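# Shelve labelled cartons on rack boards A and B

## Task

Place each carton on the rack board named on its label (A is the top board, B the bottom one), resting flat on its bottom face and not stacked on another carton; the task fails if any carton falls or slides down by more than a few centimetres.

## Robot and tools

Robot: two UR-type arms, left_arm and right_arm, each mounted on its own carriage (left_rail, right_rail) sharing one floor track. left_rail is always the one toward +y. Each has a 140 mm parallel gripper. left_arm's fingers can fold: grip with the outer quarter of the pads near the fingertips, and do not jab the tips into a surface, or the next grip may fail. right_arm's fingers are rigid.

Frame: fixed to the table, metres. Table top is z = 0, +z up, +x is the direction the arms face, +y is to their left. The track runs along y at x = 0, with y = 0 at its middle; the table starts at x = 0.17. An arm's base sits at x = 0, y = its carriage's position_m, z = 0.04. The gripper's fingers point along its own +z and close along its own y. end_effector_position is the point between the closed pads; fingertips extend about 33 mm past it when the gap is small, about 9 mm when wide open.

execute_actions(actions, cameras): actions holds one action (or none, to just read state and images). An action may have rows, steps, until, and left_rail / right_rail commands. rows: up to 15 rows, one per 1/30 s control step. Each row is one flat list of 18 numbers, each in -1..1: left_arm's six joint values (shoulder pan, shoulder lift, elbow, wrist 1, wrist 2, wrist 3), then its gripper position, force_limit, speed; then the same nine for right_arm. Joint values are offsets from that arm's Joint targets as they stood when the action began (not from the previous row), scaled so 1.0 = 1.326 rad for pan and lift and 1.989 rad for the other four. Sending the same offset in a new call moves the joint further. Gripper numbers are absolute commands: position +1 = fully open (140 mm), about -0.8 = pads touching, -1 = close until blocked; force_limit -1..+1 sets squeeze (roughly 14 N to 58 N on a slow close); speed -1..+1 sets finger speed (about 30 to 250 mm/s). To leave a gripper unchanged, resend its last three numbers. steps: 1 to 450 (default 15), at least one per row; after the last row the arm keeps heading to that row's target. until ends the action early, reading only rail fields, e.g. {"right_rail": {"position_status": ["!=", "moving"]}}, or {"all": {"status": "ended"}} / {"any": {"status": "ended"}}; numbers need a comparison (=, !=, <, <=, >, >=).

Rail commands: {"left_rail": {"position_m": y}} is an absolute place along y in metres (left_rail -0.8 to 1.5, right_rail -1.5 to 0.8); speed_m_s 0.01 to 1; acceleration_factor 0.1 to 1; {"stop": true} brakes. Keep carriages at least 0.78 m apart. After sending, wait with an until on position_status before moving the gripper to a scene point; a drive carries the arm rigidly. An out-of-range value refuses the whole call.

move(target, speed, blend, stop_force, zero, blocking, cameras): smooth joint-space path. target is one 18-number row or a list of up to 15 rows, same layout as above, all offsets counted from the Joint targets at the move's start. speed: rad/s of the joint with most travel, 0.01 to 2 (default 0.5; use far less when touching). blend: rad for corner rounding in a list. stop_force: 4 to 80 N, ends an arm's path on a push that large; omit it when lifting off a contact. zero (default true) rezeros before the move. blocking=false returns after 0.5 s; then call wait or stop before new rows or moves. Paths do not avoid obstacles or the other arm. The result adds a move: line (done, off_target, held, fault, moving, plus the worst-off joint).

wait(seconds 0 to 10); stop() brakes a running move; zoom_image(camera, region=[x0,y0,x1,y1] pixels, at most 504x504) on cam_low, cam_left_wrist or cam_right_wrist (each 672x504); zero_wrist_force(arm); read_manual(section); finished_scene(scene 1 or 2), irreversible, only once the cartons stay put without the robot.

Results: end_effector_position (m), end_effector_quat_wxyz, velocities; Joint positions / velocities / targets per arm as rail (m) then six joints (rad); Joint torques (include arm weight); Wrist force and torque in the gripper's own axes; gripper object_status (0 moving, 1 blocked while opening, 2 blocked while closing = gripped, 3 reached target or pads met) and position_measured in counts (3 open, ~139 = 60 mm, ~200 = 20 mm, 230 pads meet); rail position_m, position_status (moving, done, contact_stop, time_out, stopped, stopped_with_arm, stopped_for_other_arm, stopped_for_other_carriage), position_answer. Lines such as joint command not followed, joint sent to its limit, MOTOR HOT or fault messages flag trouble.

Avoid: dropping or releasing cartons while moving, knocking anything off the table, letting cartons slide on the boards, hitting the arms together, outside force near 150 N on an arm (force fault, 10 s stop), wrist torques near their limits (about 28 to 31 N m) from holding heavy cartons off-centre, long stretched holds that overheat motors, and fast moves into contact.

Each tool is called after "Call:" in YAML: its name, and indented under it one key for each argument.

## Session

Call:
execute_actions:
  actions: []

Scene clock: 0.00 s.
left_arm: end_effector_position=(+0.3563, +0.7786, +0.5790) position_measured=3 object_status=3 end_effector_quat_wxyz=(+0.000, +0.000, +1.000, +0.000) | right_arm: end_effector_position=(+0.3563, -0.6214, +0.5790) position_measured=3 object_status=3 end_effector_quat_wxyz=(+0.000, +0.000, +1.000, +0.000)
Joint positions: left_arm=[0.7 -0.281 -2.157 1.821 -1.235 -1.571 -0.28] | right_arm=[-0.7 -0.28 -2.157 1.821 -1.235 -1.571 -0.28]
Joint velocities: within noise
Joint torques (N m): no reading
Wrist force (N): no reading
Wrist torque (N m): no reading
Wrist force, peak (N): no reading
Joint targets: left_arm=[0.700 -0.280 -2.157 1.821 -1.235 -1.571 -0.280] | right_arm=[-0.700 -0.281 -2.157 1.821 -1.235 -1.571 -0.280]
Tool commands: left_gripper/position=+1.0 left_gripper/force_limit=+1.0 left_gripper/speed=+1.0 right_gripper/position=+1.0 right_gripper/force_limit=+1.0 right_gripper/speed=+1.0
left_rail: position_m=0.700 position_status=done
right_rail: position_m=-0.700 position_status=done

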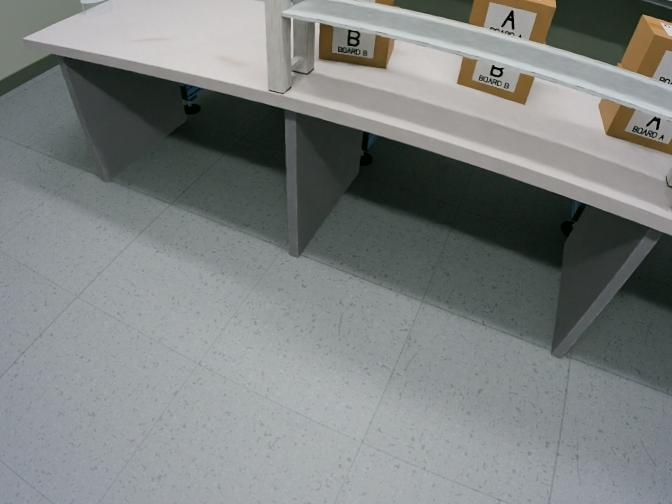

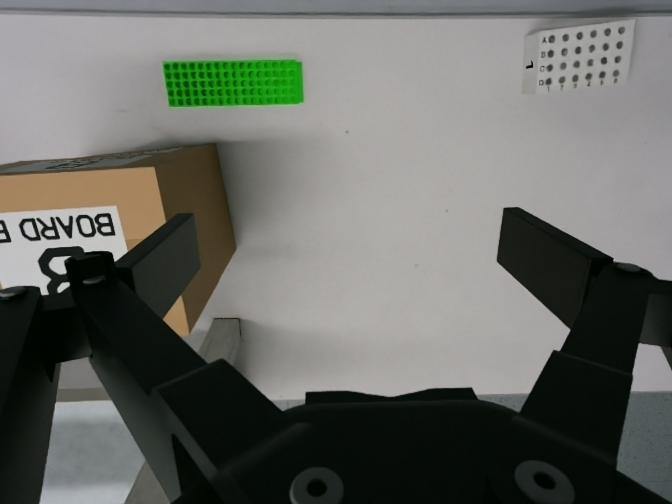

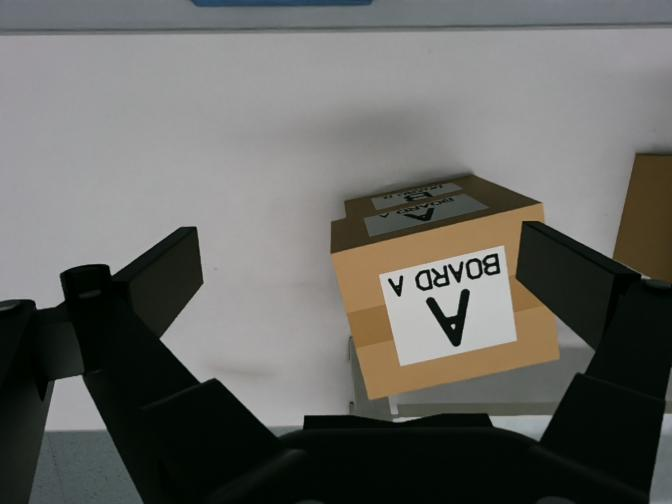

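Call:
zoom_image:
  camera: "cam_low"
  region: [300, 0, 672, 180]

Call:
execute_actions:
  actions:
    - {"steps":150,"left_rail":{"position_m":1.0},"right_rail":{"position_m":0.05},"until":{"all":{"status":"ended"}}}
  cameras: ["cam_right_wrist"]

Call:
execute_actions:
  actions:
    - {"steps":150,"left_rail":{"position_m":1.2},"right_rail":{"position_m":0.42},"until":{"all":{"status":"ended"}}}
  cameras: ["cam_right_wrist","cam_left_wrist"]

Scaled by 1.355.

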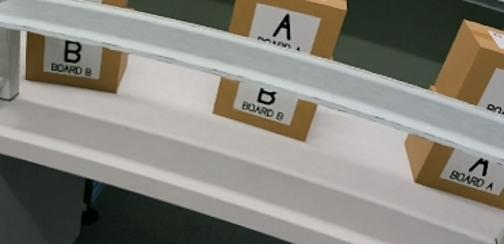

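Scene clock: 14.00 s.
left_arm: end_effector_position=(+0.3563, +1.0786, +0.5790) position_measured=3 object_status=3 end_effector_quat_wxyz=(+0.000, +0.000, +1.000, +0.000) | right_arm: end_effector_position=(+0.3563, +0.1285, +0.5790) position_measured=3 object_status=3 end_effector_quat_wxyz=(+0.000, +0.000, +1.000, +0.000) end_effector_velocity=(-0.001, +0.001, +0.000) end_effector_angular_velocity=(-0.001, +0.001, +0.002)
Joint positions: left_arm=[1 -0.281 -2.157 1.821 -1.235 -1.571 -0.28] | right_arm=[0.05 -0.28 -2.157 1.821 -1.235 -1.571 -0.28]
Joint velocities: left_arm=[within noise] | right_arm=[0.001 0.002 -0.001 0 0.002 -0.002 0]
Joint torques (N m): left_arm=[0.41 3.98 -49 -3.3 0.05 -0.01] | right_arm=[-1.51 5.4 -40.56 -3.92 0.3 0.42]
Wrist force (N): left_arm=[-0.1 -0.1 0.2] | right_arm=[-0.3 -0.2 0.0]
Wrist torque (N m): left_arm=[-0.03 0.03 0.00] | right_arm=[-0.05 0.07 0.00]
Wrist force, peak (N): left_arm=[0.1 -2.0 0.0] | right_arm=[0.1 -2.0 0.0]
Joint targets: left_arm=[1.000 -0.280 -2.157 1.821 -1.235 -1.571 -0.280] | right_arm=[0.050 -0.281 -2.157 1.821 -1.235 -1.571 -0.280]
Tool commands: left_gripper/position=+1.0 left_gripper/force_limit=+1.0 left_gripper/speed=+1.0 right_gripper/position=+1.0 right_gripper/force_limit=+1.0 right_gripper/speed=+1.0
left_rail: position_m=1.000 position_status=done
right_rail: position_m=0.050 position_status=done
camera_calibration:
cam_right_wrist: T_world_to_cam=[[0.0223787, 0.999667, 0.0128156, -0.136849], [0.950439, -0.0252494, 0.309883, -0.513083], [0.310104, 0.00524563, -0.950688, 0.615354], [0, 0, 0, 1]] pos_world=[0.299893, 0.120621, 0.745759]
Images, in order (width x height): cam_right_wrist 672x504.

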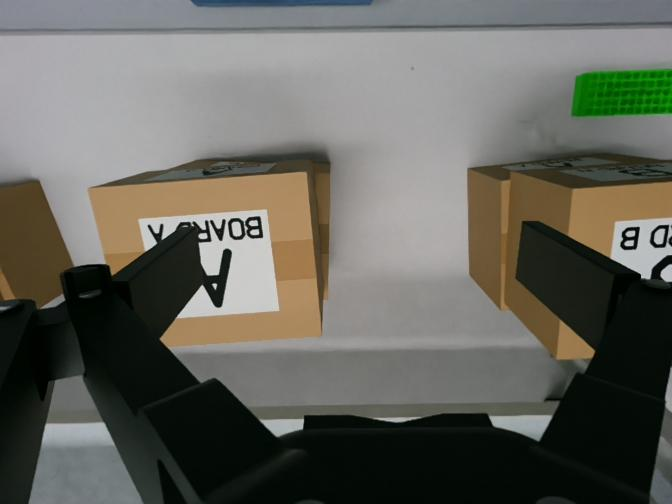

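Scene clock: 15.77 s.
left_arm: end_effector_position=(+0.3563, +1.2786, +0.5790) position_measured=3 object_status=3 end_effector_quat_wxyz=(+0.000, +0.000, +1.000, +0.000) | right_arm: end_effector_position=(+0.3563, +0.4985, +0.5790) position_measured=3 object_status=3 end_effector_quat_wxyz=(+0.000, +0.000, +1.000, +0.000) end_effector_velocity=(+0.000, +0.000, +0.000) end_effector_angular_velocity=(+0.000, +0.000, -0.003)
Joint positions: left_arm=[1.2 -0.281 -2.157 1.821 -1.235 -1.571 -0.28] | right_arm=[0.42 -0.28 -2.157 1.821 -1.235 -1.571 -0.28]
Joint velocities: left_arm=[within noise] | right_arm=[0.001 -0.003 -0.001 0 0 0 0]
Joint torques (N m): left_arm=[-0.12 5.42 -48.04 -2.84 0.3 -0.6] | right_arm=[-1.28 6.85 -39.76 -3.26 0.31 0.01]
Wrist force (N): left_arm=[0.0 -0.1 0.2] | right_arm=[0.1 -0.3 0.3]
Wrist torque (N m): left_arm=[-0.02 0.01 0.00] | right_arm=[-0.07 -0.02 0.00]
Wrist force, peak (N): left_arm=[0.0 -1.7 -0.1] | right_arm=[0.1 -1.5 0.0]
Joint targets: left_arm=[1.200 -0.280 -2.157 1.821 -1.235 -1.571 -0.280] | right_arm=[0.420 -0.281 -2.157 1.821 -1.235 -1.571 -0.280]
Tool commands: left_gripper/position=+1.0 left_gripper/force_limit=+1.0 left_gripper/speed=+1.0 right_gripper/position=+1.0 right_gripper/force_limit=+1.0 right_gripper/speed=+1.0
left_rail: position_m=1.200 position_status=done
right_rail: position_m=0.420 position_status=done
camera_calibration:
cam_left_wrist: T_world_to_cam=[[0.00210036, 0.999834, 0.0181248, -1.2806], [0.941035, -0.00810789, 0.338212, -0.524616], [0.338302, 0.0163457, -0.940895, 0.586107], [0, 0, 0, 1]] pos_world=[0.29809, 1.26656, 0.752108]
cam_right_wrist: T_world_to_cam=[[0.0223788, 0.999667, 0.0128157, -0.506721], [0.950439, -0.0252495, 0.309883, -0.50374], [0.310104, 0.00524573, -0.950688, 0.613413], [0, 0, 0, 1]] pos_world=[0.299893, 0.490615, 0.745759]
Images, in order (width x height): cam_left_wrist 672x504, cam_right_wrist 672x504.

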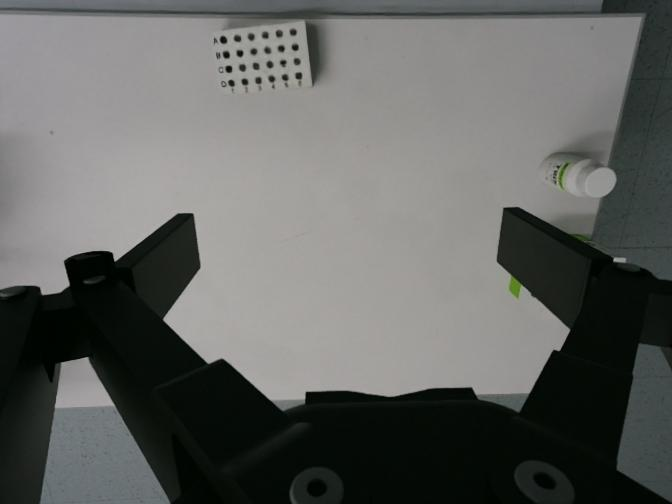

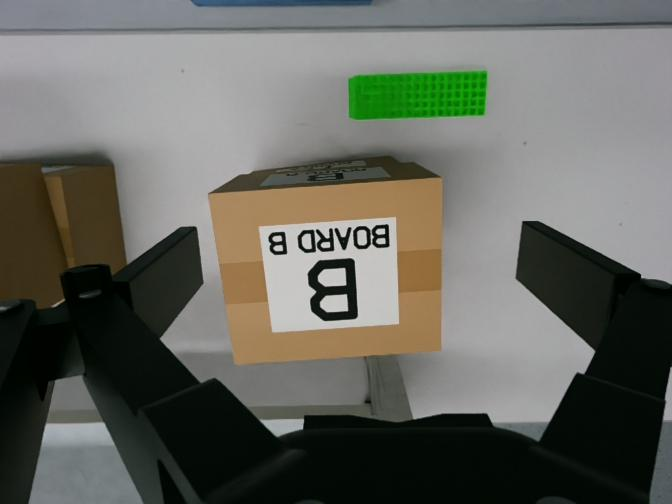

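Call:
execute_actions:
  actions:
    - {"steps":300,"right_rail":{"position_m":-1.35},"until":{"right_rail":{"position_m":["<",-0.3]}}}
  cameras: []

Call:
execute_actions:
  actions:
    - {"steps":300,"left_rail":{"position_m":0.35},"until":{"all":{"status":"ended"}}}
  cameras: ["cam_left_wrist"]

Call:
move:
  target: [-1,0,0,0.7898,1,-0.6491,-1,-1,0,0.828,0,0,0.7898,1,0.9301,-1,-1,0]
  speed: 0.8
  cameras: []

Scene clock: 106.10 s.
left_arm: end_effector_position=(+0.3563, +1.2786, +0.5790) position_measured=3 object_status=3 end_effector_quat_wxyz=(+0.000, +0.000, +1.000, +0.000) | right_arm: end_effector_position=(+0.3563, -1.2713, +0.5790) position_measured=3 object_status=3 end_effector_quat_wxyz=(+0.000, +0.000, +1.000, +0.000) end_effector_velocity=(+0.000, -0.001, +0.000) end_effector_angular_velocity=(-0.001, -0.001, +0.000)
Joint positions: left_arm=[1.2 -0.281 -2.157 1.821 -1.235 -1.571 -0.28] | right_arm=[-1.35 -0.28 -2.157 1.821 -1.235 -1.571 -0.28]
Joint velocities: left_arm=[within noise] | right_arm=[-0.001 0.001 -0.001 0 0 0 0.001]
Joint torques (N m): left_arm=[-1 8.2 -45.31 -1.62 0.24 -0.32] | right_arm=[-1.6 8.71 -36.82 -2.34 0.64 0.13]
Wrist force (N): left_arm=[0.1 -0.2 0.1] | right_arm=[0.0 -0.1 -0.2]
Wrist torque (N m): left_arm=[-0.05 -0.02 0.00] | right_arm=[-0.03 -0.01 0.00]
Wrist force, peak (N): left_arm=[-0.3 -0.6 0.2] | right_arm=[0.1 2.0 -0.2]
Joint targets: left_arm=[1.200 -0.280 -2.157 1.821 -1.235 -1.571 -0.280] | right_arm=[-1.350 -0.281 -2.157 1.821 -1.235 -1.571 -0.280]
Tool commands: left_gripper/position=+1.0 left_gripper/force_limit=+1.0 left_gripper/speed=+1.0 right_gripper/position=+1.0 right_gripper/force_limit=+1.0 right_gripper/speed=+1.0
left_rail: position_m=1.200 position_status=done
right_rail: position_m=-1.350 position_status=done
No camera images: "cameras" was empty.

Scene clock: 108.63 s.
left_arm: end_effector_position=(+0.3563, +0.4287, +0.5790) position_measured=3 object_status=3 end_effector_quat_wxyz=(+0.000, +0.000, +1.000, +0.000) end_effector_velocity=(+0.001, -0.002, +0.001) end_effector_angular_velocity=(-0.001, -0.003, -0.001) | right_arm: end_effector_position=(+0.3563, -1.2714, +0.5790) position_measured=3 object_status=3 end_effector_quat_wxyz=(+0.000, +0.000, +1.000, +0.000)
Joint positions: left_arm=[0.35 -0.281 -2.157 1.821 -1.235 -1.571 -0.28] | right_arm=[-1.35 -0.281 -2.157 1.821 -1.235 -1.571 -0.28]
Joint velocities: left_arm=[-0.001 0 0 -0.001 -0.002 0 0] | right_arm=[within noise]
Joint torques (N m): left_arm=[-2.26 9.44 -42.85 -1.2 0.35 -0.42] | right_arm=[-2.42 10.33 -36.49 -1.99 0.46 0.06]
Wrist force (N): left_arm=[0.1 -0.1 0.0] | right_arm=[0.1 0.1 0.1]
Wrist torque (N m): left_arm=[-0.03 -0.02 0.00] | right_arm=[0.01 -0.02 0.00]
Wrist force, peak (N): left_arm=[-0.2 2.2 0.1] | right_arm=[0.2 -0.5 -0.1]
Joint targets: left_arm=[0.350 -0.280 -2.157 1.821 -1.235 -1.571 -0.280] | right_arm=[-1.350 -0.281 -2.157 1.821 -1.235 -1.571 -0.280]
Tool commands: left_gripper/position=+1.0 left_gripper/force_limit=+1.0 left_gripper/speed=+1.0 right_gripper/position=+1.0 right_gripper/force_limit=+1.0 right_gripper/speed=+1.0
left_rail: position_m=0.350 position_status=done
right_rail: position_m=-1.350 position_status=done
camera_calibration:
cam_left_wrist: T_world_to_cam=[[0.00210026, 0.999834, 0.018125, -0.43085], [0.941035, -0.00810785, 0.338212, -0.531506], [0.338302, 0.0163459, -0.940895, 0.599999], [0, 0, 0, 1]] pos_world=[0.29809, 0.416661, 0.752108]
Images, in order (width x height): cam_left_wrist 672x504.

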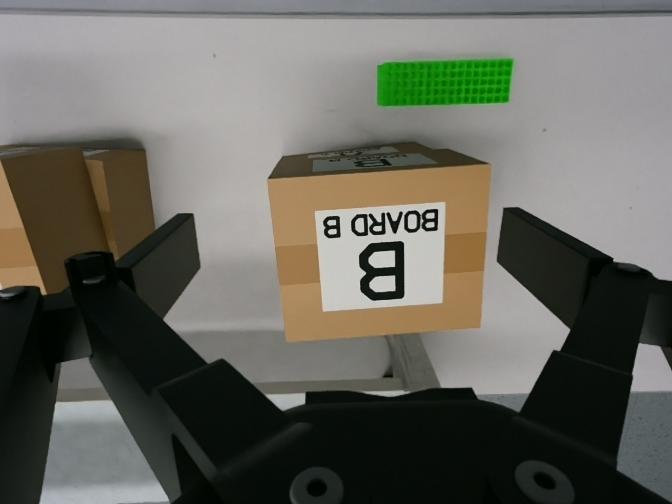

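Scene clock: 111.83 s.
left_arm: end_effector_position=(+0.4732, -0.0059, +0.7998) position_measured=233 object_status=3 end_effector_quat_wxyz=(+0.600, +0.599, +0.375, +0.375) | right_arm: end_effector_position=(-0.1220, -0.7707, +0.7998) position_measured=233 object_status=3 end_effector_quat_wxyz=(+0.693, -0.693, -0.141, +0.140)
Joint positions: left_arm=[0.35 -1.606 -2.157 1.821 0.335 0.418 -1.571] | right_arm=[-1.35 0.817 -2.157 1.821 0.335 0.418 1.569]
Joint velocities: within noise
Joint torques (N m): left_arm=[-15.18 15.04 -40.17 2.05 2.3 -2.62] | right_arm=[12.47 9.91 -35.54 1.76 3.79 2.81]
Wrist force (N): left_arm=[-0.2 -0.2 0.0] | right_arm=[0.3 1.1 0.6]
Wrist torque (N m): left_arm=[0.04 0.16 -0.31] | right_arm=[-0.41 -0.17 -0.36]
Wrist force, peak (N): left_arm=[-3.0 -1.2 -0.6] | right_arm=[-0.5 -4.7 -0.7]
Joint targets: left_arm=[0.350 -1.606 -2.157 1.821 0.336 0.418 -1.571] | right_arm=[-1.350 0.817 -2.157 1.821 0.336 0.418 1.569]
left_rail: position_m=0.350 position_status=done
right_rail: position_m=-1.350 position_status=done
move: done
No camera images: "cameras" was empty.

Call:
move:
  target: [-0.0032,0.3947,0.0971,-0.3602,0.0315,0,-1,-1,0,0,0.4197,0.0813,-0.3611,0.7336,0.0005,-1,-1,0]
  speed: 0.8
  cameras: ["cam_left_wrist","cam_right_wrist"]

Scene clock: 120.63 s.
left_arm: end_effector_position=(+0.4500, -0.3181, +0.5002) position_measured=233 object_status=3 end_effector_quat_wxyz=(+0.612, +0.612, +0.355, +0.354) | right_arm: end_effector_position=(+0.5204, -0.6906, +0.5003) position_measured=233 object_status=3 end_effector_quat_wxyz=(+0.610, -0.610, +0.357, -0.357)
Joint positions: left_arm=[0.35 -1.611 -1.634 2.014 -0.381 0.48 -1.571] | right_arm=[-1.35 0.817 -1.6 1.983 -0.382 1.877 1.57]
Joint velocities: within noise
Joint torques (N m): left_arm=[-16.13 -19.05 -36.26 -3.91 2.39 -2.5] | right_arm=[-4.69 -29.42 -32.53 -6.86 3.68 2.75]
Wrist force (N): left_arm=[0.0 -0.1 0.0] | right_arm=[0.3 1.3 0.6]
Wrist torque (N m): left_arm=[0.04 0.11 -0.29] | right_arm=[-0.36 -0.19 -0.34]
Wrist force, peak (N): left_arm=[-0.9 -2.4 0.4] | right_arm=[1.3 2.6 1.9]
Joint targets: left_arm=[0.350 -1.611 -1.634 2.014 -0.381 0.480 -1.571] | right_arm=[-1.350 0.817 -1.600 1.983 -0.382 1.877 1.570]
left_rail: position_m=0.350 position_status=done
right_rail: position_m=-1.350 position_status=done
move: done
camera_calibration:
cam_left_wrist: T_world_to_cam=[[-0.0165235, 0.00789502, 0.999832, -0.481144], [-0.761157, -0.648525, -0.00745812, 0.136115], [0.648357, -0.761153, 0.0167253, -0.359464], [0, 0, 0, 1]] pos_world=[0.328716, -0.181535, 0.48809]
cam_right_wrist: T_world_to_cam=[[-0.0216396, 0.0128684, -0.999683, 0.527236], [-0.735382, 0.677205, 0.0246358, 0.839829], [0.677307, 0.735682, -0.00519127, 0.334218], [0, 0, 0, 1]] pos_world=[0.402636, -0.821399, 0.508114]
Images, in order (width x height): cam_left_wrist 672x504, cam_right_wrist 672x504.

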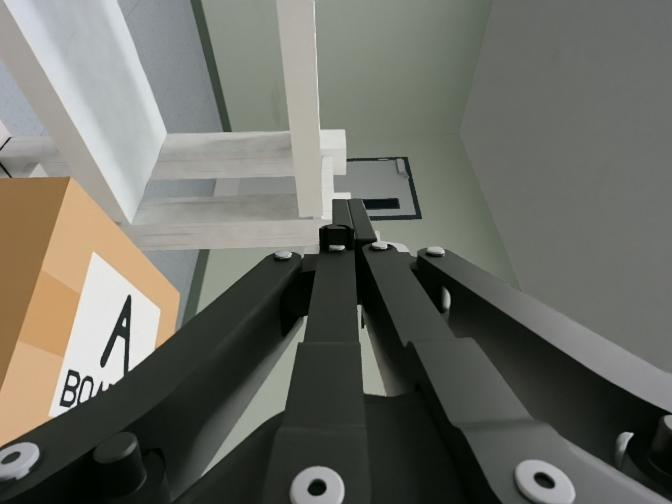

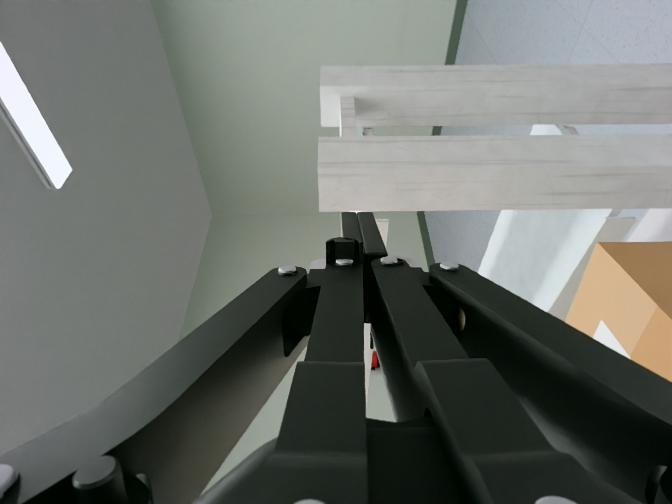

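Call:
move:
  target: [0,0.1882,0.1090,-0.2339,0,0,-1,-1,0,0,0.1827,0.1068,-0.2290,0,0,-1,-1,0]
  speed: 0.35
  stop_force: 15
  cameras: ["cam_left_wrist","cam_right_wrist"]

Scene clock: 144.17 s.
left_arm: end_effector_position=(+0.4500, -0.3180, +0.2746) position_measured=233 object_status=3 end_effector_quat_wxyz=(+0.612, +0.612, +0.355, +0.355) | right_arm: end_effector_position=(+0.5205, -0.6906, +0.2757) position_measured=233 object_status=3 end_effector_quat_wxyz=(+0.610, -0.610, +0.357, -0.358)
Joint positions: left_arm=[0.35 -1.611 -1.384 2.231 -0.846 0.48 -1.571] | right_arm=[-1.35 0.817 -1.358 2.195 -0.838 1.877 1.57]
Joint velocities: within noise
Joint torques (N m): left_arm=[-14.56 -30.97 -24.76 -3.78 1.37 -2.18] | right_arm=[-12.96 -41.15 -22.78 -6.9 3.2 2.64]
Wrist force (N): left_arm=[0.1 -0.3 0.1] | right_arm=[-0.1 1.9 0.8]
Wrist torque (N m): left_arm=[-0.01 0.08 -0.30] | right_arm=[-0.22 -0.14 -0.30]
Wrist force, peak (N): left_arm=[0.3 -2.1 0.0] | right_arm=[0.0 3.5 0.8]
Joint targets: left_arm=[0.350 -1.611 -1.384 2.231 -0.846 0.480 -1.571] | right_arm=[-1.350 0.817 -1.358 2.195 -0.838 1.877 1.570]
left_rail: position_m=0.350 position_status=done
right_rail: position_m=-1.350 position_status=done
move: done
camera_calibration:
cam_left_wrist: T_world_to_cam=[[-0.0165695, 0.0067378, 0.99984, -0.255927], [-0.761164, -0.648507, -0.00824394, 0.134708], [0.648348, -0.761178, 0.015874, -0.355396], [0, 0, 0, 1]] pos_world=[0.328715, -0.181437, 0.262639]
cam_right_wrist: T_world_to_cam=[[-0.021114, 0.0134303, -0.999687, 0.302873], [-0.735269, 0.677328, 0.0246289, 0.845491], [0.677447, 0.735558, -0.0044262, 0.332664], [0, 0, 0, 1]] pos_world=[0.402695, -0.821437, 0.283427]
Images, in order (width x height): cam_left_wrist 672x504, cam_right_wrist 672x504.

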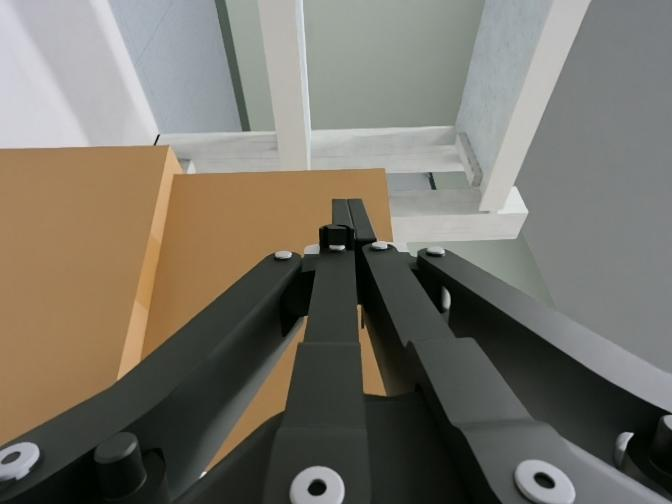

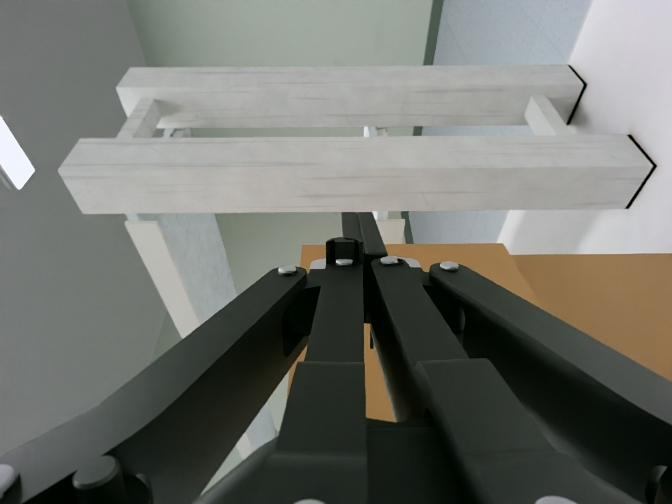

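Call:
move:
  target: [0.0299,0.0654,-0.0595,0.0159,0.0199,0,-1,-1,0,0.0689,0.0619,-0.0576,0.0163,0.0459,0,-1,-1,0]
  speed: 0.045
  stop_force: 8
  cameras: ["cam_left_wrist","cam_right_wrist"]

Scene clock: 171.50 s.
left_arm: end_effector_position=(+0.4646, -0.3631, +0.2750) position_measured=233 object_status=3 end_effector_quat_wxyz=(+0.612, +0.612, +0.355, +0.355) | right_arm: end_effector_position=(+0.5146, -0.6325, +0.2759) position_measured=233 object_status=3 end_effector_quat_wxyz=(+0.610, -0.610, +0.357, -0.358)
Joint positions: left_arm=[0.35 -1.58 -1.318 2.14 -0.822 0.511 -1.571] | right_arm=[-1.35 0.896 -1.287 2.096 -0.81 1.956 1.57]
Joint velocities: within noise
Joint torques (N m): left_arm=[-16.82 -76.38 -28.86 -4.2 -0.84 -2.36] | right_arm=[-13.26 -72.65 -23.93 -6.58 -2.62 2.91]
Wrist force (N): left_arm=[4.9 0.1 -2.7] | right_arm=[1.6 0.7 1.9]
Wrist torque (N m): left_arm=[-0.01 0.29 -0.31] | right_arm=[-0.48 -0.15 -0.35]
Wrist force, peak (N): left_arm=[6.4 3.1 -6.3] | right_arm=[11.9 -0.3 -2.6]
Joint targets: left_arm=[0.350 -1.580 -1.318 2.140 -0.822 0.511 -1.571] | right_arm=[-1.350 0.896 -1.287 2.096 -0.810 1.956 1.570]
left_rail: position_m=0.350 position_status=done
right_rail: position_m=-1.350 position_status=done
move: contact (left_arm, right_arm); left_arm: the elbow is farthest, 0.027 rad from its target; right_arm: the elbow is farthest, 0.016 rad from its target
camera_calibration:
cam_left_wrist: T_world_to_cam=[[-0.0165428, 0.00669024, 0.999841, -0.255801], [-0.761063, -0.648626, -0.00825194, 0.116527], [0.648468, -0.761078, 0.0158218, -0.39923], [0, 0, 0, 1]] pos_world=[0.343341, -0.226552, 0.263039]
cam_right_wrist: T_world_to_cam=[[-0.0211518, 0.013516, -0.999685, 0.302284], [-0.735254, 0.677341, 0.0247147, 0.801769], [0.677462, 0.735545, -0.00438927, 0.293873], [0, 0, 0, 1]] pos_world=[0.39681, -0.763313, 0.283663]
Images, in order (width x height): cam_left_wrist 672x504, cam_right_wrist 672x504.

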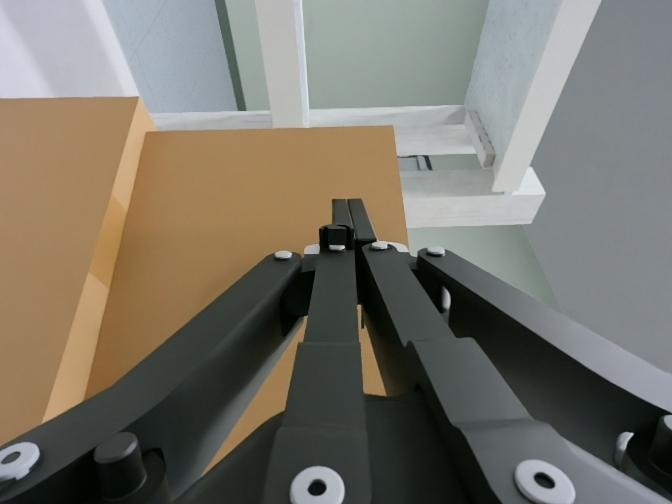

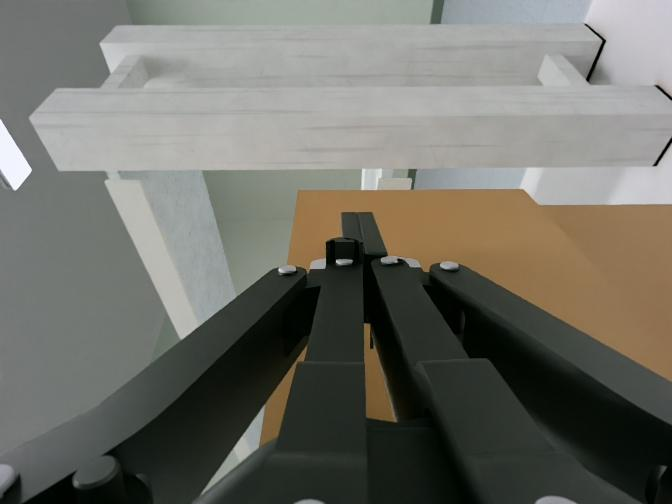

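Call:
move:
  target:
    - [-0.0005,0.0033,-0.0026,0.0004,-0.0003,0,-1,-1,0,0.0028,0.0031,-0.0025,0.0009,0.0019,0,-1,-1,0]
    - [-0.0005,-0.0374,-0.0157,0.0406,-0.0003,0,-1,-1,0,0.0028,-0.0361,-0.0152,0.0398,0.0019,0,-1,-1,0]
  speed: [0.03,0.1]
  cameras: ["cam_right_wrist"]

Scene clock: 230.90 s.
left_arm: end_effector_position=(+0.4642, -0.3661, +0.3145) position_measured=233 object_status=3 end_effector_quat_wxyz=(+0.612, +0.612, +0.355, +0.355) end_effector_velocity=(+0.000, +0.000, +0.000) end_effector_angular_velocity=(+0.001, +0.000, +0.000) | right_arm: end_effector_position=(+0.5142, -0.6297, +0.3151) position_measured=233 object_status=3 end_effector_quat_wxyz=(+0.610, -0.610, +0.357, -0.358)
Joint positions: left_arm=[0.35 -1.581 -1.367 2.109 -0.741 0.51 -1.571] | right_arm=[-1.35 0.9 -1.335 2.066 -0.731 1.959 1.57]
Joint velocities: left_arm=[-0.001 0 -0.001 0 0.002 0 0] | right_arm=[within noise]
Joint torques (N m): left_arm=[-23.19 -80.22 -74.86 -2.23 16.9 -1.38] | right_arm=[36.52 -72.89 -59.44 -3.1 -8.92 1.98]
Wrist force (N): left_arm=[30.0 -7.6 -26.9] | right_arm=[39.8 10.1 -9.3]
Wrist torque (N m): left_arm=[0.22 0.98 -0.19] | right_arm=[-0.84 0.76 -0.42]
Wrist force, peak (N): left_arm=[37.5 20.1 -33.0] | right_arm=[44.1 10.9 -10.6]
Joint targets: left_arm=[0.350 -1.581 -1.367 2.109 -0.741 0.510 -1.571] | right_arm=[-1.350 0.900 -1.335 2.066 -0.731 1.959 1.570]
left_rail: position_m=0.350 position_status=done
right_rail: position_m=-1.350 position_status=done
move: done
camera_calibration:
cam_right_wrist: T_world_to_cam=[[-0.0218221, 0.0126845, -0.999681, 0.341186], [-0.735167, 0.677438, 0.0246437, 0.798628], [0.677535, 0.73547, -0.00545791, 0.292521], [0, 0, 0, 1]] pos_world=[0.396377, -0.760489, 0.322993]
Images, in order (width x height): cam_right_wrist 672x504.

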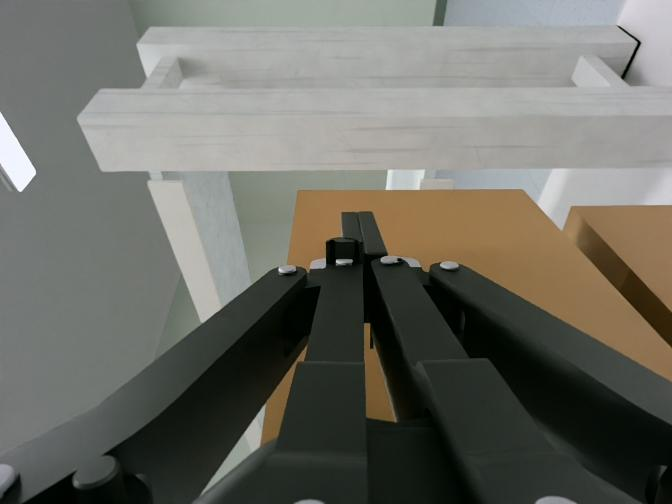

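Call:
move:
  target:
    - [0,-0.0409,-0.0176,0.0449,0,0,-1,-1,0,0,-0.0395,-0.0172,0.0436,0,0,-1,-1,0]
    - [0.0052,-0.0707,-0.0213,0.0684,0.0034,0,-1,-1,0,0.0105,-0.0519,-0.0337,0.0683,0.0070,0,-1,-1,0]
    - [0.0119,-0.1055,-0.0222,0.0925,0.0079,0,-1,-1,0,0.0256,-0.0580,-0.0553,0.0940,0.0170,0,-1,-1,0]
    - [0.0180,-0.1450,-0.0202,0.1169,0.0120,0,-1,-1,0,0.0432,-0.0552,-0.0829,0.1196,0.0288,0,-1,-1,0]
    - [0.0245,-0.1858,-0.0182,0.1421,0.0163,0,-1,-1,0,0.0617,-0.0478,-0.1135,0.1453,0.0411,0,-1,-1,0]
    - [0.0324,-0.2237,-0.0192,0.1684,0.0216,0,-1,-1,0,0.0790,-0.0396,-0.1442,0.1705,0.0526,0,-1,-1,0]
    - [0.0392,-0.2607,-0.0216,0.1954,0.0261,0,-1,-1,0,0.0946,-0.0290,-0.1763,0.1956,0.0630,0,-1,-1,0]
    - [0.0414,-0.2976,-0.0248,0.2233,0.0276,0,-1,-1,0,0.1067,-0.0154,-0.2106,0.2208,0.0711,0,-1,-1,0]
    - [0.0423,-0.3333,-0.0295,0.2518,0.0282,0,-1,-1,0,0.1172,0.0004,-0.2464,0.2461,0.0781,0,-1,-1,0]
    - [0.0443,-0.3669,-0.0358,0.2806,0.0295,0,-1,-1,0,0.1276,0.0176,-0.2837,0.2720,0.0850,0,-1,-1,0]
    - [0.0462,-0.3987,-0.0438,0.3097,0.0308,0,-1,-1,0,0.1373,0.0367,-0.3224,0.2979,0.0915,0,-1,-1,0]
  speed: 0.115
  blend: 0.02
  cameras: ["cam_left_wrist","cam_right_wrist"]

Scene clock: 248.73 s.
left_arm: end_effector_position=(+0.4885, -0.1812, +0.6094) position_measured=233 object_status=3 end_effector_quat_wxyz=(+0.612, +0.612, +0.355, +0.355) | right_arm: end_effector_position=(+0.4899, -0.4501, +0.6102) position_measured=233 object_status=3 end_effector_quat_wxyz=(+0.610, -0.610, +0.357, -0.358)
Joint positions: left_arm=[0.35 -1.52 -1.896 2.022 -0.125 0.571 -1.571] | right_arm=[-1.35 1.082 -1.287 1.425 -0.138 2.141 1.57]
Joint velocities: within noise
Joint torques (N m): left_arm=[-11.23 -24.08 -76.67 -3.06 22.65 1.4] | right_arm=[36.12 -56.42 -66.23 -4.5 -6.3 -0.62]
Wrist force (N): left_arm=[41.1 -8.4 -23.1] | right_arm=[43.0 11.7 -20.3]
Wrist torque (N m): left_arm=[0.20 1.41 -0.21] | right_arm=[-0.69 0.68 -0.44]
Wrist force, peak (N): left_arm=[43.5 -7.9 -24.4] | right_arm=[45.2 11.8 -21.7]
Joint targets: left_arm=[0.350 -1.520 -1.896 2.022 -0.125 0.571 -1.571] | right_arm=[-1.350 1.082 -1.286 1.425 -0.138 2.141 1.570]
left_rail: position_m=0.350 position_status=done
right_rail: position_m=-1.350 position_status=done
move: done
camera_calibration:
cam_left_wrist: T_world_to_cam=[[-0.0164759, 0.00655496, 0.999843, -0.591026], [-0.761116, -0.648563, -0.00829011, 0.255485], [0.648406, -0.761133, 0.0156748, -0.281428], [0, 0, 0, 1]] pos_world=[0.367196, -0.0446318, 0.597463]
cam_right_wrist: T_world_to_cam=[[-0.0217885, 0.0127489, -0.999681, 0.633383], [-0.735226, 0.677374, 0.0246631, 0.651805], [0.677472, 0.735529, -0.00538569, 0.178544], [0, 0, 0, 1]] pos_world=[0.372066, -0.580915, 0.618067]
Images, in order (width x height): cam_left_wrist 672x504, cam_right_wrist 672x504.

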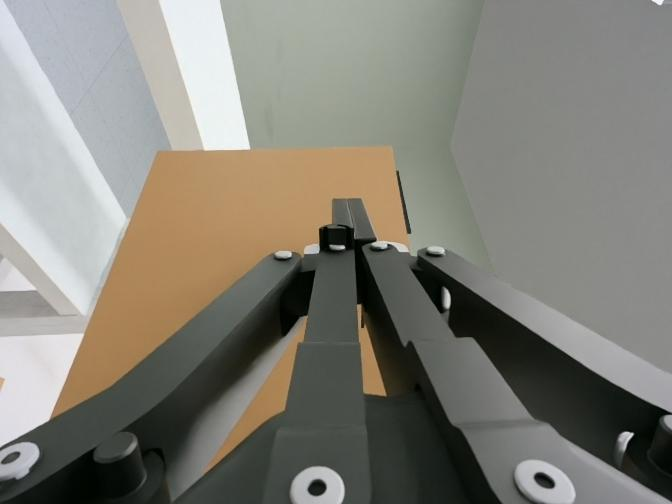

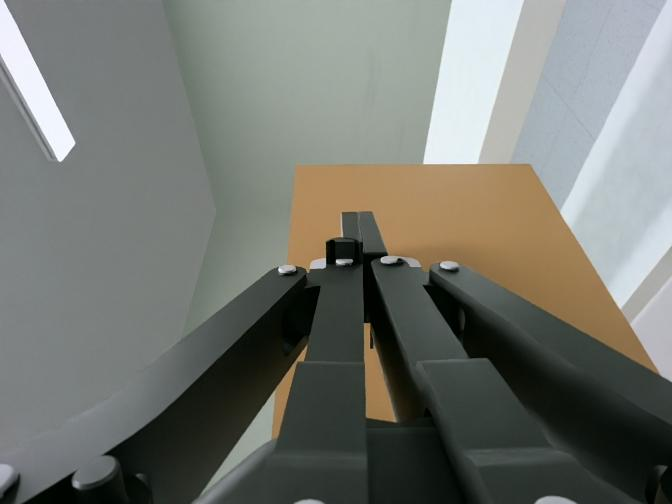

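Call:
move:
  target:
    - [0.0005,-0.0035,-0.0183,0.0202,0,0,-1,-1,0,0,-0.0035,-0.0169,0.0187,0,0,-1,-1,0]
    - [0.0704,0.0229,-0.0300,0.0143,0.0469,0,-1,-1,0,-0.0315,0.0092,-0.0278,0.0211,-0.0210,0,-1,-1,0]
    - [0.1359,0.0513,-0.0435,0.0088,0.0906,0,-1,-1,0,-0.0618,0.0238,-0.0407,0.0243,-0.0412,0,-1,-1,0]
    - [0.1967,0.0820,-0.0588,0.0036,0.1311,0,-1,-1,0,-0.0908,0.0402,-0.0554,0.0281,-0.0605,0,-1,-1,0]
    - [0.2528,0.1143,-0.0758,-0.0009,0.1685,0,-1,-1,0,-0.1186,0.0586,-0.0722,0.0327,-0.0791,0,-1,-1,0]
    - [0.3043,0.1479,-0.0945,-0.0045,0.2029,0,-1,-1,0,-0.1451,0.0790,-0.0912,0.0380,-0.0967,0,-1,-1,0]
    - [0.3516,0.1824,-0.1149,-0.0072,0.2344,0,-1,-1,0,-0.1704,0.1012,-0.1122,0.0442,-0.1136,0,-1,-1,0]
    - [0.3950,0.2178,-0.1370,-0.0087,0.2633,0,-1,-1,0,-0.1945,0.1253,-0.1357,0.0516,-0.1297,0,-1,-1,0]
    - [0.4344,0.2538,-0.1606,-0.0091,0.2896,0,-1,-1,0,-0.2173,0.1514,-0.1614,0.0600,-0.1448,0,-1,-1,0]
  speed: 0.115
  blend: 0.02
  cameras: ["cam_left_wrist","cam_right_wrist"]

Call:
move:
  target: [0,0.0094,0.0312,-0.0375,0,0,-1,-1,0,0,0.0032,0.0339,-0.0360,0,0,-1,-1,0]
  speed: 0.025
  stop_force: 10
  cameras: ["cam_left_wrist","cam_right_wrist"]

Scene clock: 292.90 s.
left_arm: end_effector_position=(+0.7725, -0.1808, +0.6319) position_measured=233 object_status=3 end_effector_quat_wxyz=(+0.612, +0.612, +0.355, +0.354) | right_arm: end_effector_position=(+0.7738, -0.4500, +0.6330) position_measured=233 object_status=3 end_effector_quat_wxyz=(+0.610, -0.610, +0.357, -0.358)
Joint positions: left_arm=[0.35 -0.944 -1.559 1.703 -0.143 1.147 -1.571] | right_arm=[-1.35 0.794 -1.086 1.104 -0.019 1.854 1.57]
Joint velocities: within noise
Joint torques (N m): left_arm=[-23.58 -23.82 -78.42 -13.89 20.39 0.97] | right_arm=[16.2 -79.56 -64.95 -3.97 -20.9 -0.25]
Wrist force (N): left_arm=[36.4 -8.3 -20.7] | right_arm=[38.1 9.8 -17.9]
Wrist torque (N m): left_arm=[0.11 1.28 -0.22] | right_arm=[-0.87 0.61 -0.43]
Wrist force, peak (N): left_arm=[43.0 -7.9 -24.2] | right_arm=[44.7 11.1 -21.4]
Joint targets: left_arm=[0.350 -0.944 -1.559 1.702 -0.143 1.147 -1.571] | right_arm=[-1.350 0.794 -1.086 1.104 -0.019 1.853 1.570]
left_rail: position_m=0.350 position_status=done
right_rail: position_m=-1.350 position_status=done
move: done
camera_calibration:
cam_left_wrist: T_world_to_cam=[[-0.0164729, 0.00758615, 0.999836, -0.608732], [-0.761121, -0.648565, -0.00761904, 0.471689], [0.648401, -0.761121, 0.0164578, -0.466184], [0, 0, 0, 1]] pos_world=[0.651259, -0.0442832, 0.619898]
cam_right_wrist: T_world_to_cam=[[-0.0211059, 0.0134044, -0.999687, 0.662118], [-0.735173, 0.677433, 0.0246048, 0.859938], [0.677551, 0.735462, -0.00444332, -0.0144214], [0, 0, 0, 1]] pos_world=[0.655949, -0.580819, 0.640688]
Images, in order (width x height): cam_left_wrist 672x504, cam_right_wrist 672x504.

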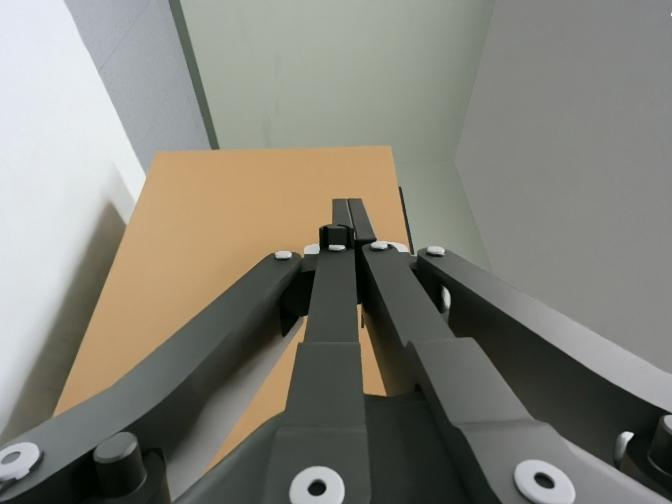

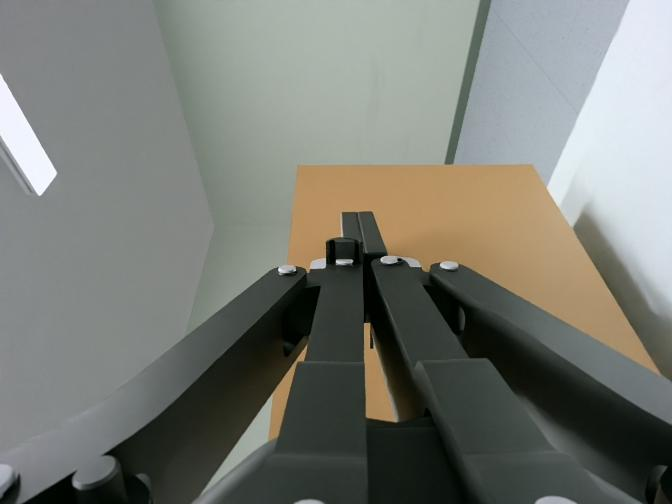

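Scene clock: 296.47 s.
left_arm: end_effector_position=(+0.7729, -0.1811, +0.6050) position_measured=233 object_status=3 end_effector_quat_wxyz=(+0.612, +0.612, +0.355, +0.354) | right_arm: end_effector_position=(+0.7743, -0.4498, +0.6060) position_measured=233 object_status=3 end_effector_quat_wxyz=(+0.610, -0.610, +0.357, -0.358)
Joint positions: left_arm=[0.35 -0.944 -1.551 1.742 -0.191 1.147 -1.571] | right_arm=[-1.35 0.794 -1.083 1.147 -0.065 1.853 1.57]
Joint velocities: within noise
Joint torques (N m): left_arm=[-27.27 -56.27 -70.58 -3.25 20.09 0.95] | right_arm=[27.37 -84.19 -57.05 -3.2 -20.9 -0.35]
Wrist force (N): left_arm=[41.6 -0.8 -25.8] | right_arm=[42.7 2.7 -21.3]
Wrist torque (N m): left_arm=[-0.02 1.45 -0.31] | right_arm=[-0.55 0.77 -0.34]
Wrist force, peak (N): left_arm=[42.4 6.3 -29.0] | right_arm=[43.1 -3.6 -24.1]
Joint targets: left_arm=[0.350 -0.944 -1.551 1.742 -0.191 1.147 -1.571] | right_arm=[-1.350 0.794 -1.083 1.147 -0.065 1.853 1.570]
left_rail: position_m=0.350 position_status=done
right_rail: position_m=-1.350 position_status=done
move: contact (left_arm, right_arm); left_arm: the wrist 1 is farthest, 0.027 rad from its target; right_arm: the elbow is farthest, 0.025 rad from its target
camera_calibration:
cam_left_wrist: T_world_to_cam=[[-0.016626, 0.00779636, 0.999831, -0.581679], [-0.761097, -0.648593, -0.00759862, 0.471545], [0.648424, -0.761095, 0.0167173, -0.466367], [0, 0, 0, 1]] pos_world=[0.651625, -0.0445736, 0.59296]
cam_right_wrist: T_world_to_cam=[[-0.0209513, 0.0135618, -0.999689, 0.635161], [-0.735145, 0.677463, 0.0245976, 0.860749], [0.677586, 0.735432, -0.00422381, -0.0152242], [0, 0, 0, 1]] pos_world=[0.656399, -0.580543, 0.613727]
Images, in order (width x height): cam_left_wrist 672x504, cam_right_wrist 672x504.

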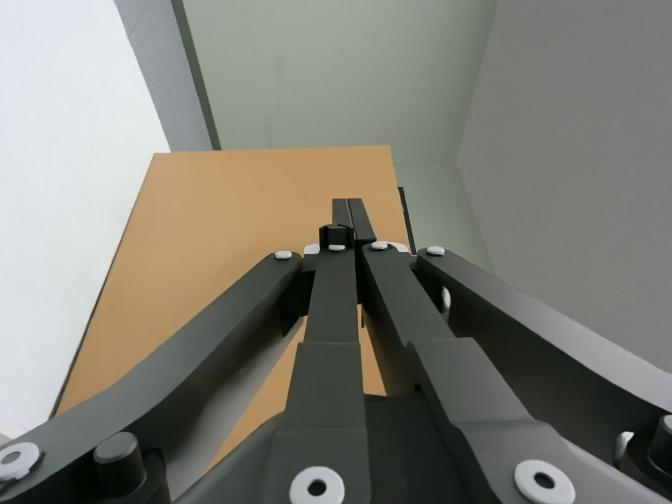

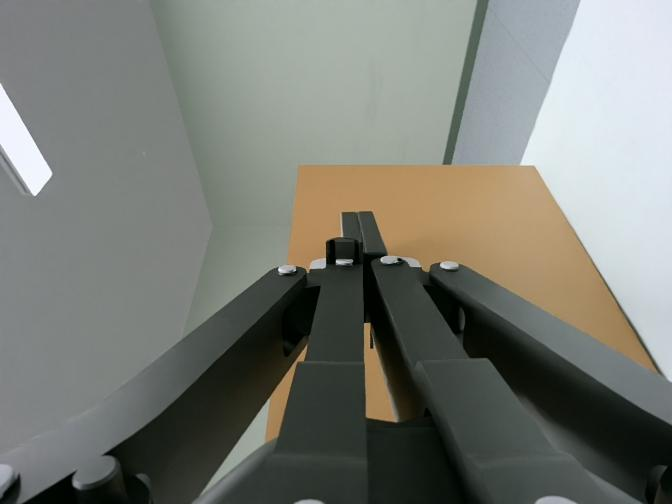

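Call:
move:
  target:
    - [0.0087,-0.0092,0.0061,0,0.0058,0,-1,-1,0,-0.0070,-0.0126,0.0131,-0.0042,-0.0047,0,-1,-1,0]
    - [-0.0957,-0.0977,0.0619,0.0033,-0.0638,0,-1,-1,0,0.0513,-0.0722,0.0706,-0.0220,0.0342,0,-1,-1,0]
    - [-0.2308,-0.1845,0.1092,0.0138,-0.1539,0,-1,-1,0,0.1198,-0.1221,0.1165,-0.0346,0.0798,0,-1,-1,0]
    - [-0.3977,-0.2614,0.1454,0.0289,-0.2652,0,-1,-1,0,0.1963,-0.1600,0.1498,-0.0427,0.1309,0,-1,-1,0]
  speed: [0.03,0.2,0.35,0.4]
  blend: [0,0.02,0.02,0]
  cameras: ["cam_left_wrist","cam_right_wrist"]

Scene clock: 328.80 s.
left_arm: end_effector_position=(+0.5058, -0.1697, +0.6050) position_measured=233 object_status=3 end_effector_quat_wxyz=(+0.612, +0.612, +0.355, +0.354) | right_arm: end_effector_position=(+0.5074, -0.4610, +0.6053) position_measured=233 object_status=3 end_effector_quat_wxyz=(+0.610, -0.610, +0.357, -0.358)
Joint positions: left_arm=[0.35 -1.471 -1.898 2.031 -0.134 0.62 -1.571] | right_arm=[-1.35 1.054 -1.295 1.445 -0.15 2.114 1.57]
Joint velocities: within noise
Joint torques (N m): left_arm=[-12.46 -39.62 -40.1 0.93 -2.26 1.16] | right_arm=[11.81 -86.41 -35.14 -6.78 3.55 -0.62]
Wrist force (N): left_arm=[0.2 -0.2 0.2] | right_arm=[-3.6 1.8 1.2]
Wrist torque (N m): left_arm=[0.03 0.04 -0.29] | right_arm=[-0.31 0.63 -0.33]
Wrist force, peak (N): left_arm=[41.7 -1.4 -25.7] | right_arm=[43.2 3.0 -21.6]
Joint targets: left_arm=[0.350 -1.471 -1.898 2.031 -0.134 0.620 -1.571] | right_arm=[-1.350 1.054 -1.295 1.445 -0.150 2.114 1.570]
left_rail: position_m=0.350 position_status=done
right_rail: position_m=-1.350 position_status=done
move: done
camera_calibration:
cam_left_wrist: T_world_to_cam=[[-0.0165436, 0.00775668, 0.999833, -0.586248], [-0.761007, -0.648699, -0.00755933, 0.275584], [0.648533, -0.761005, 0.0166347, -0.284428], [0, 0, 0, 1]] pos_world=[0.384484, -0.0331326, 0.592965]
cam_right_wrist: T_world_to_cam=[[-0.0216284, 0.013025, -0.999681, 0.629117], [-0.735071, 0.677539, 0.0247313, 0.672126], [0.677645, 0.735372, -0.00507978, 0.174343], [0, 0, 0, 1]] pos_world=[0.389525, -0.591793, 0.61318]
Images, in order (width x height): cam_left_wrist 672x504, cam_right_wrist 672x504.

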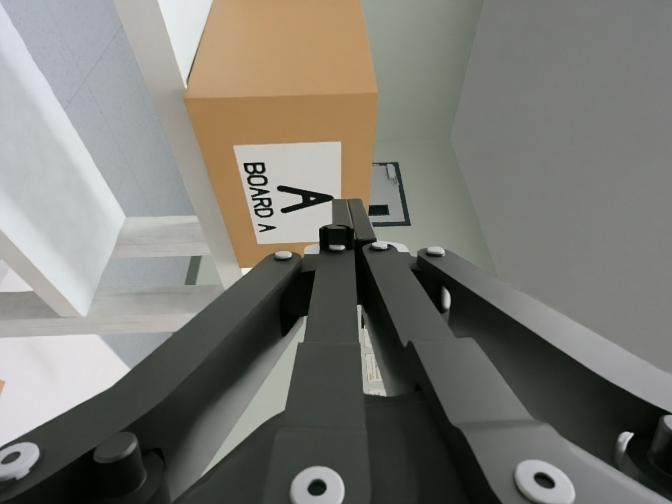

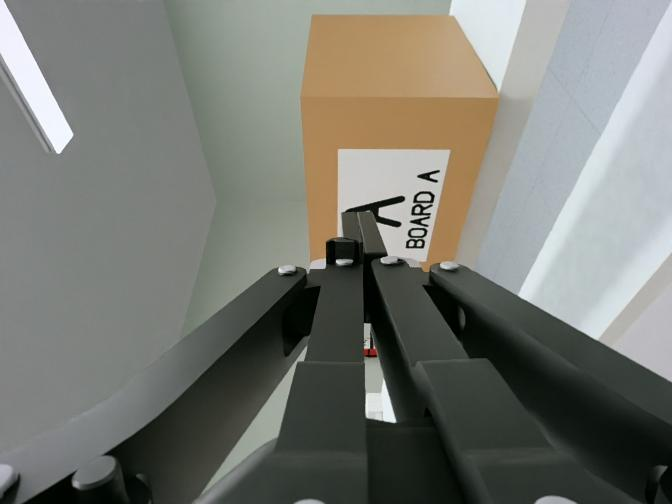

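Call:
move:
  target:
    - [-0.1095,0.2709,0.0875,-0.2676,-0.0730,0,-1,-1,0,-0.1450,-0.0958,0.3162,-0.2523,-0.0967,0,-1,-1,0]
    - [-0.1095,0.5910,0.1502,-0.5436,-0.0730,0,-1,-1,0,-0.1450,0.1830,0.3730,-0.4950,-0.0967,0,-1,-1,0]
  speed: [0.6,0.4]
  blend: [0.05,0]
  stop_force: 15
  cameras: ["cam_left_wrist","cam_right_wrist"]

Scene clock: 362.57 s.
left_arm: end_effector_position=(+0.4483, -0.2953, +0.1147) position_measured=233 object_status=3 end_effector_quat_wxyz=(+0.612, +0.612, +0.355, +0.355) | right_arm: end_effector_position=(+0.5199, -0.6561, +0.1153) position_measured=233 object_status=3 end_effector_quat_wxyz=(+0.610, -0.610, +0.357, -0.358)
Joint positions: left_arm=[0.35 -1.616 -1.114 2.33 -1.215 0.475 -1.571] | right_arm=[-1.35 0.862 -1.053 2.187 -1.134 1.921 1.57]
Joint velocities: within noise
Joint torques (N m): left_arm=[-14 -38.91 -7.57 -4.17 -2.13 1.16] | right_arm=[-12.62 -55.07 -12.31 -6.78 -2.7 -0.49]
Wrist force (N): left_arm=[0.1 -0.1 0.3] | right_arm=[-3.7 1.2 1.0]
Wrist torque (N m): left_arm=[0.03 0.11 -0.28] | right_arm=[-0.39 0.66 -0.31]
Wrist force, peak (N): left_arm=[1.8 2.0 -0.3] | right_arm=[-5.4 -0.6 1.0]
Joint targets: left_arm=[0.350 -1.616 -1.114 2.330 -1.215 0.475 -1.571] | right_arm=[-1.350 0.862 -1.053 2.187 -1.134 1.921 1.570]
left_rail: position_m=0.350 position_status=done
right_rail: position_m=-1.350 position_status=done
move: done
camera_calibration:
cam_left_wrist: T_world_to_cam=[[-0.0165838, 0.00657565, 0.999841, -0.0963541], [-0.761013, -0.648683, -0.00835632, 0.146768], [0.648524, -0.761031, 0.0157618, -0.334508], [0, 0, 0, 1]] pos_world=[0.327031, -0.158731, 0.102838]
cam_right_wrist: T_world_to_cam=[[-0.0215644, 0.0129782, -0.999683, 0.142024], [-0.735128, 0.67748, 0.0246529, 0.825656], [0.677585, 0.735427, -0.00506877, 0.306897], [0, 0, 0, 1]] pos_world=[0.402076, -0.786909, 0.12318]
Images, in order (width x height): cam_left_wrist 672x504, cam_right_wrist 672x504.

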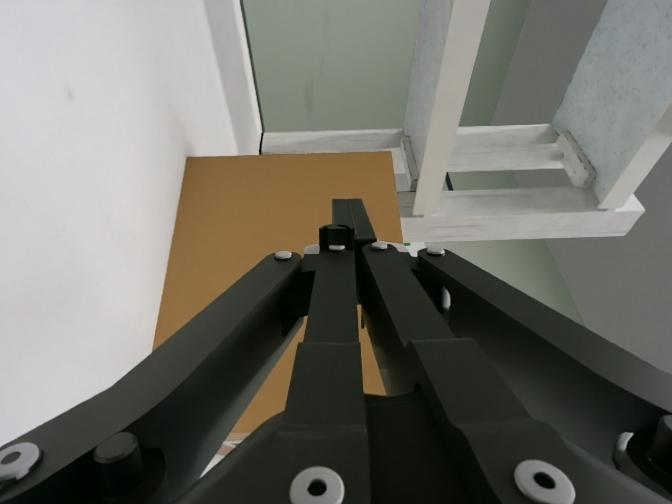

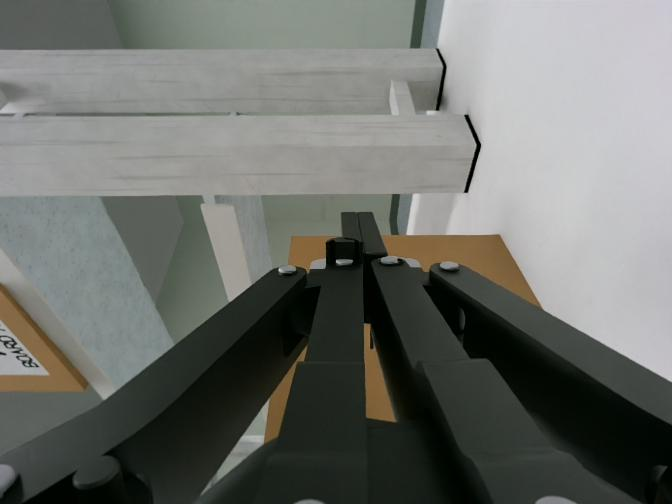

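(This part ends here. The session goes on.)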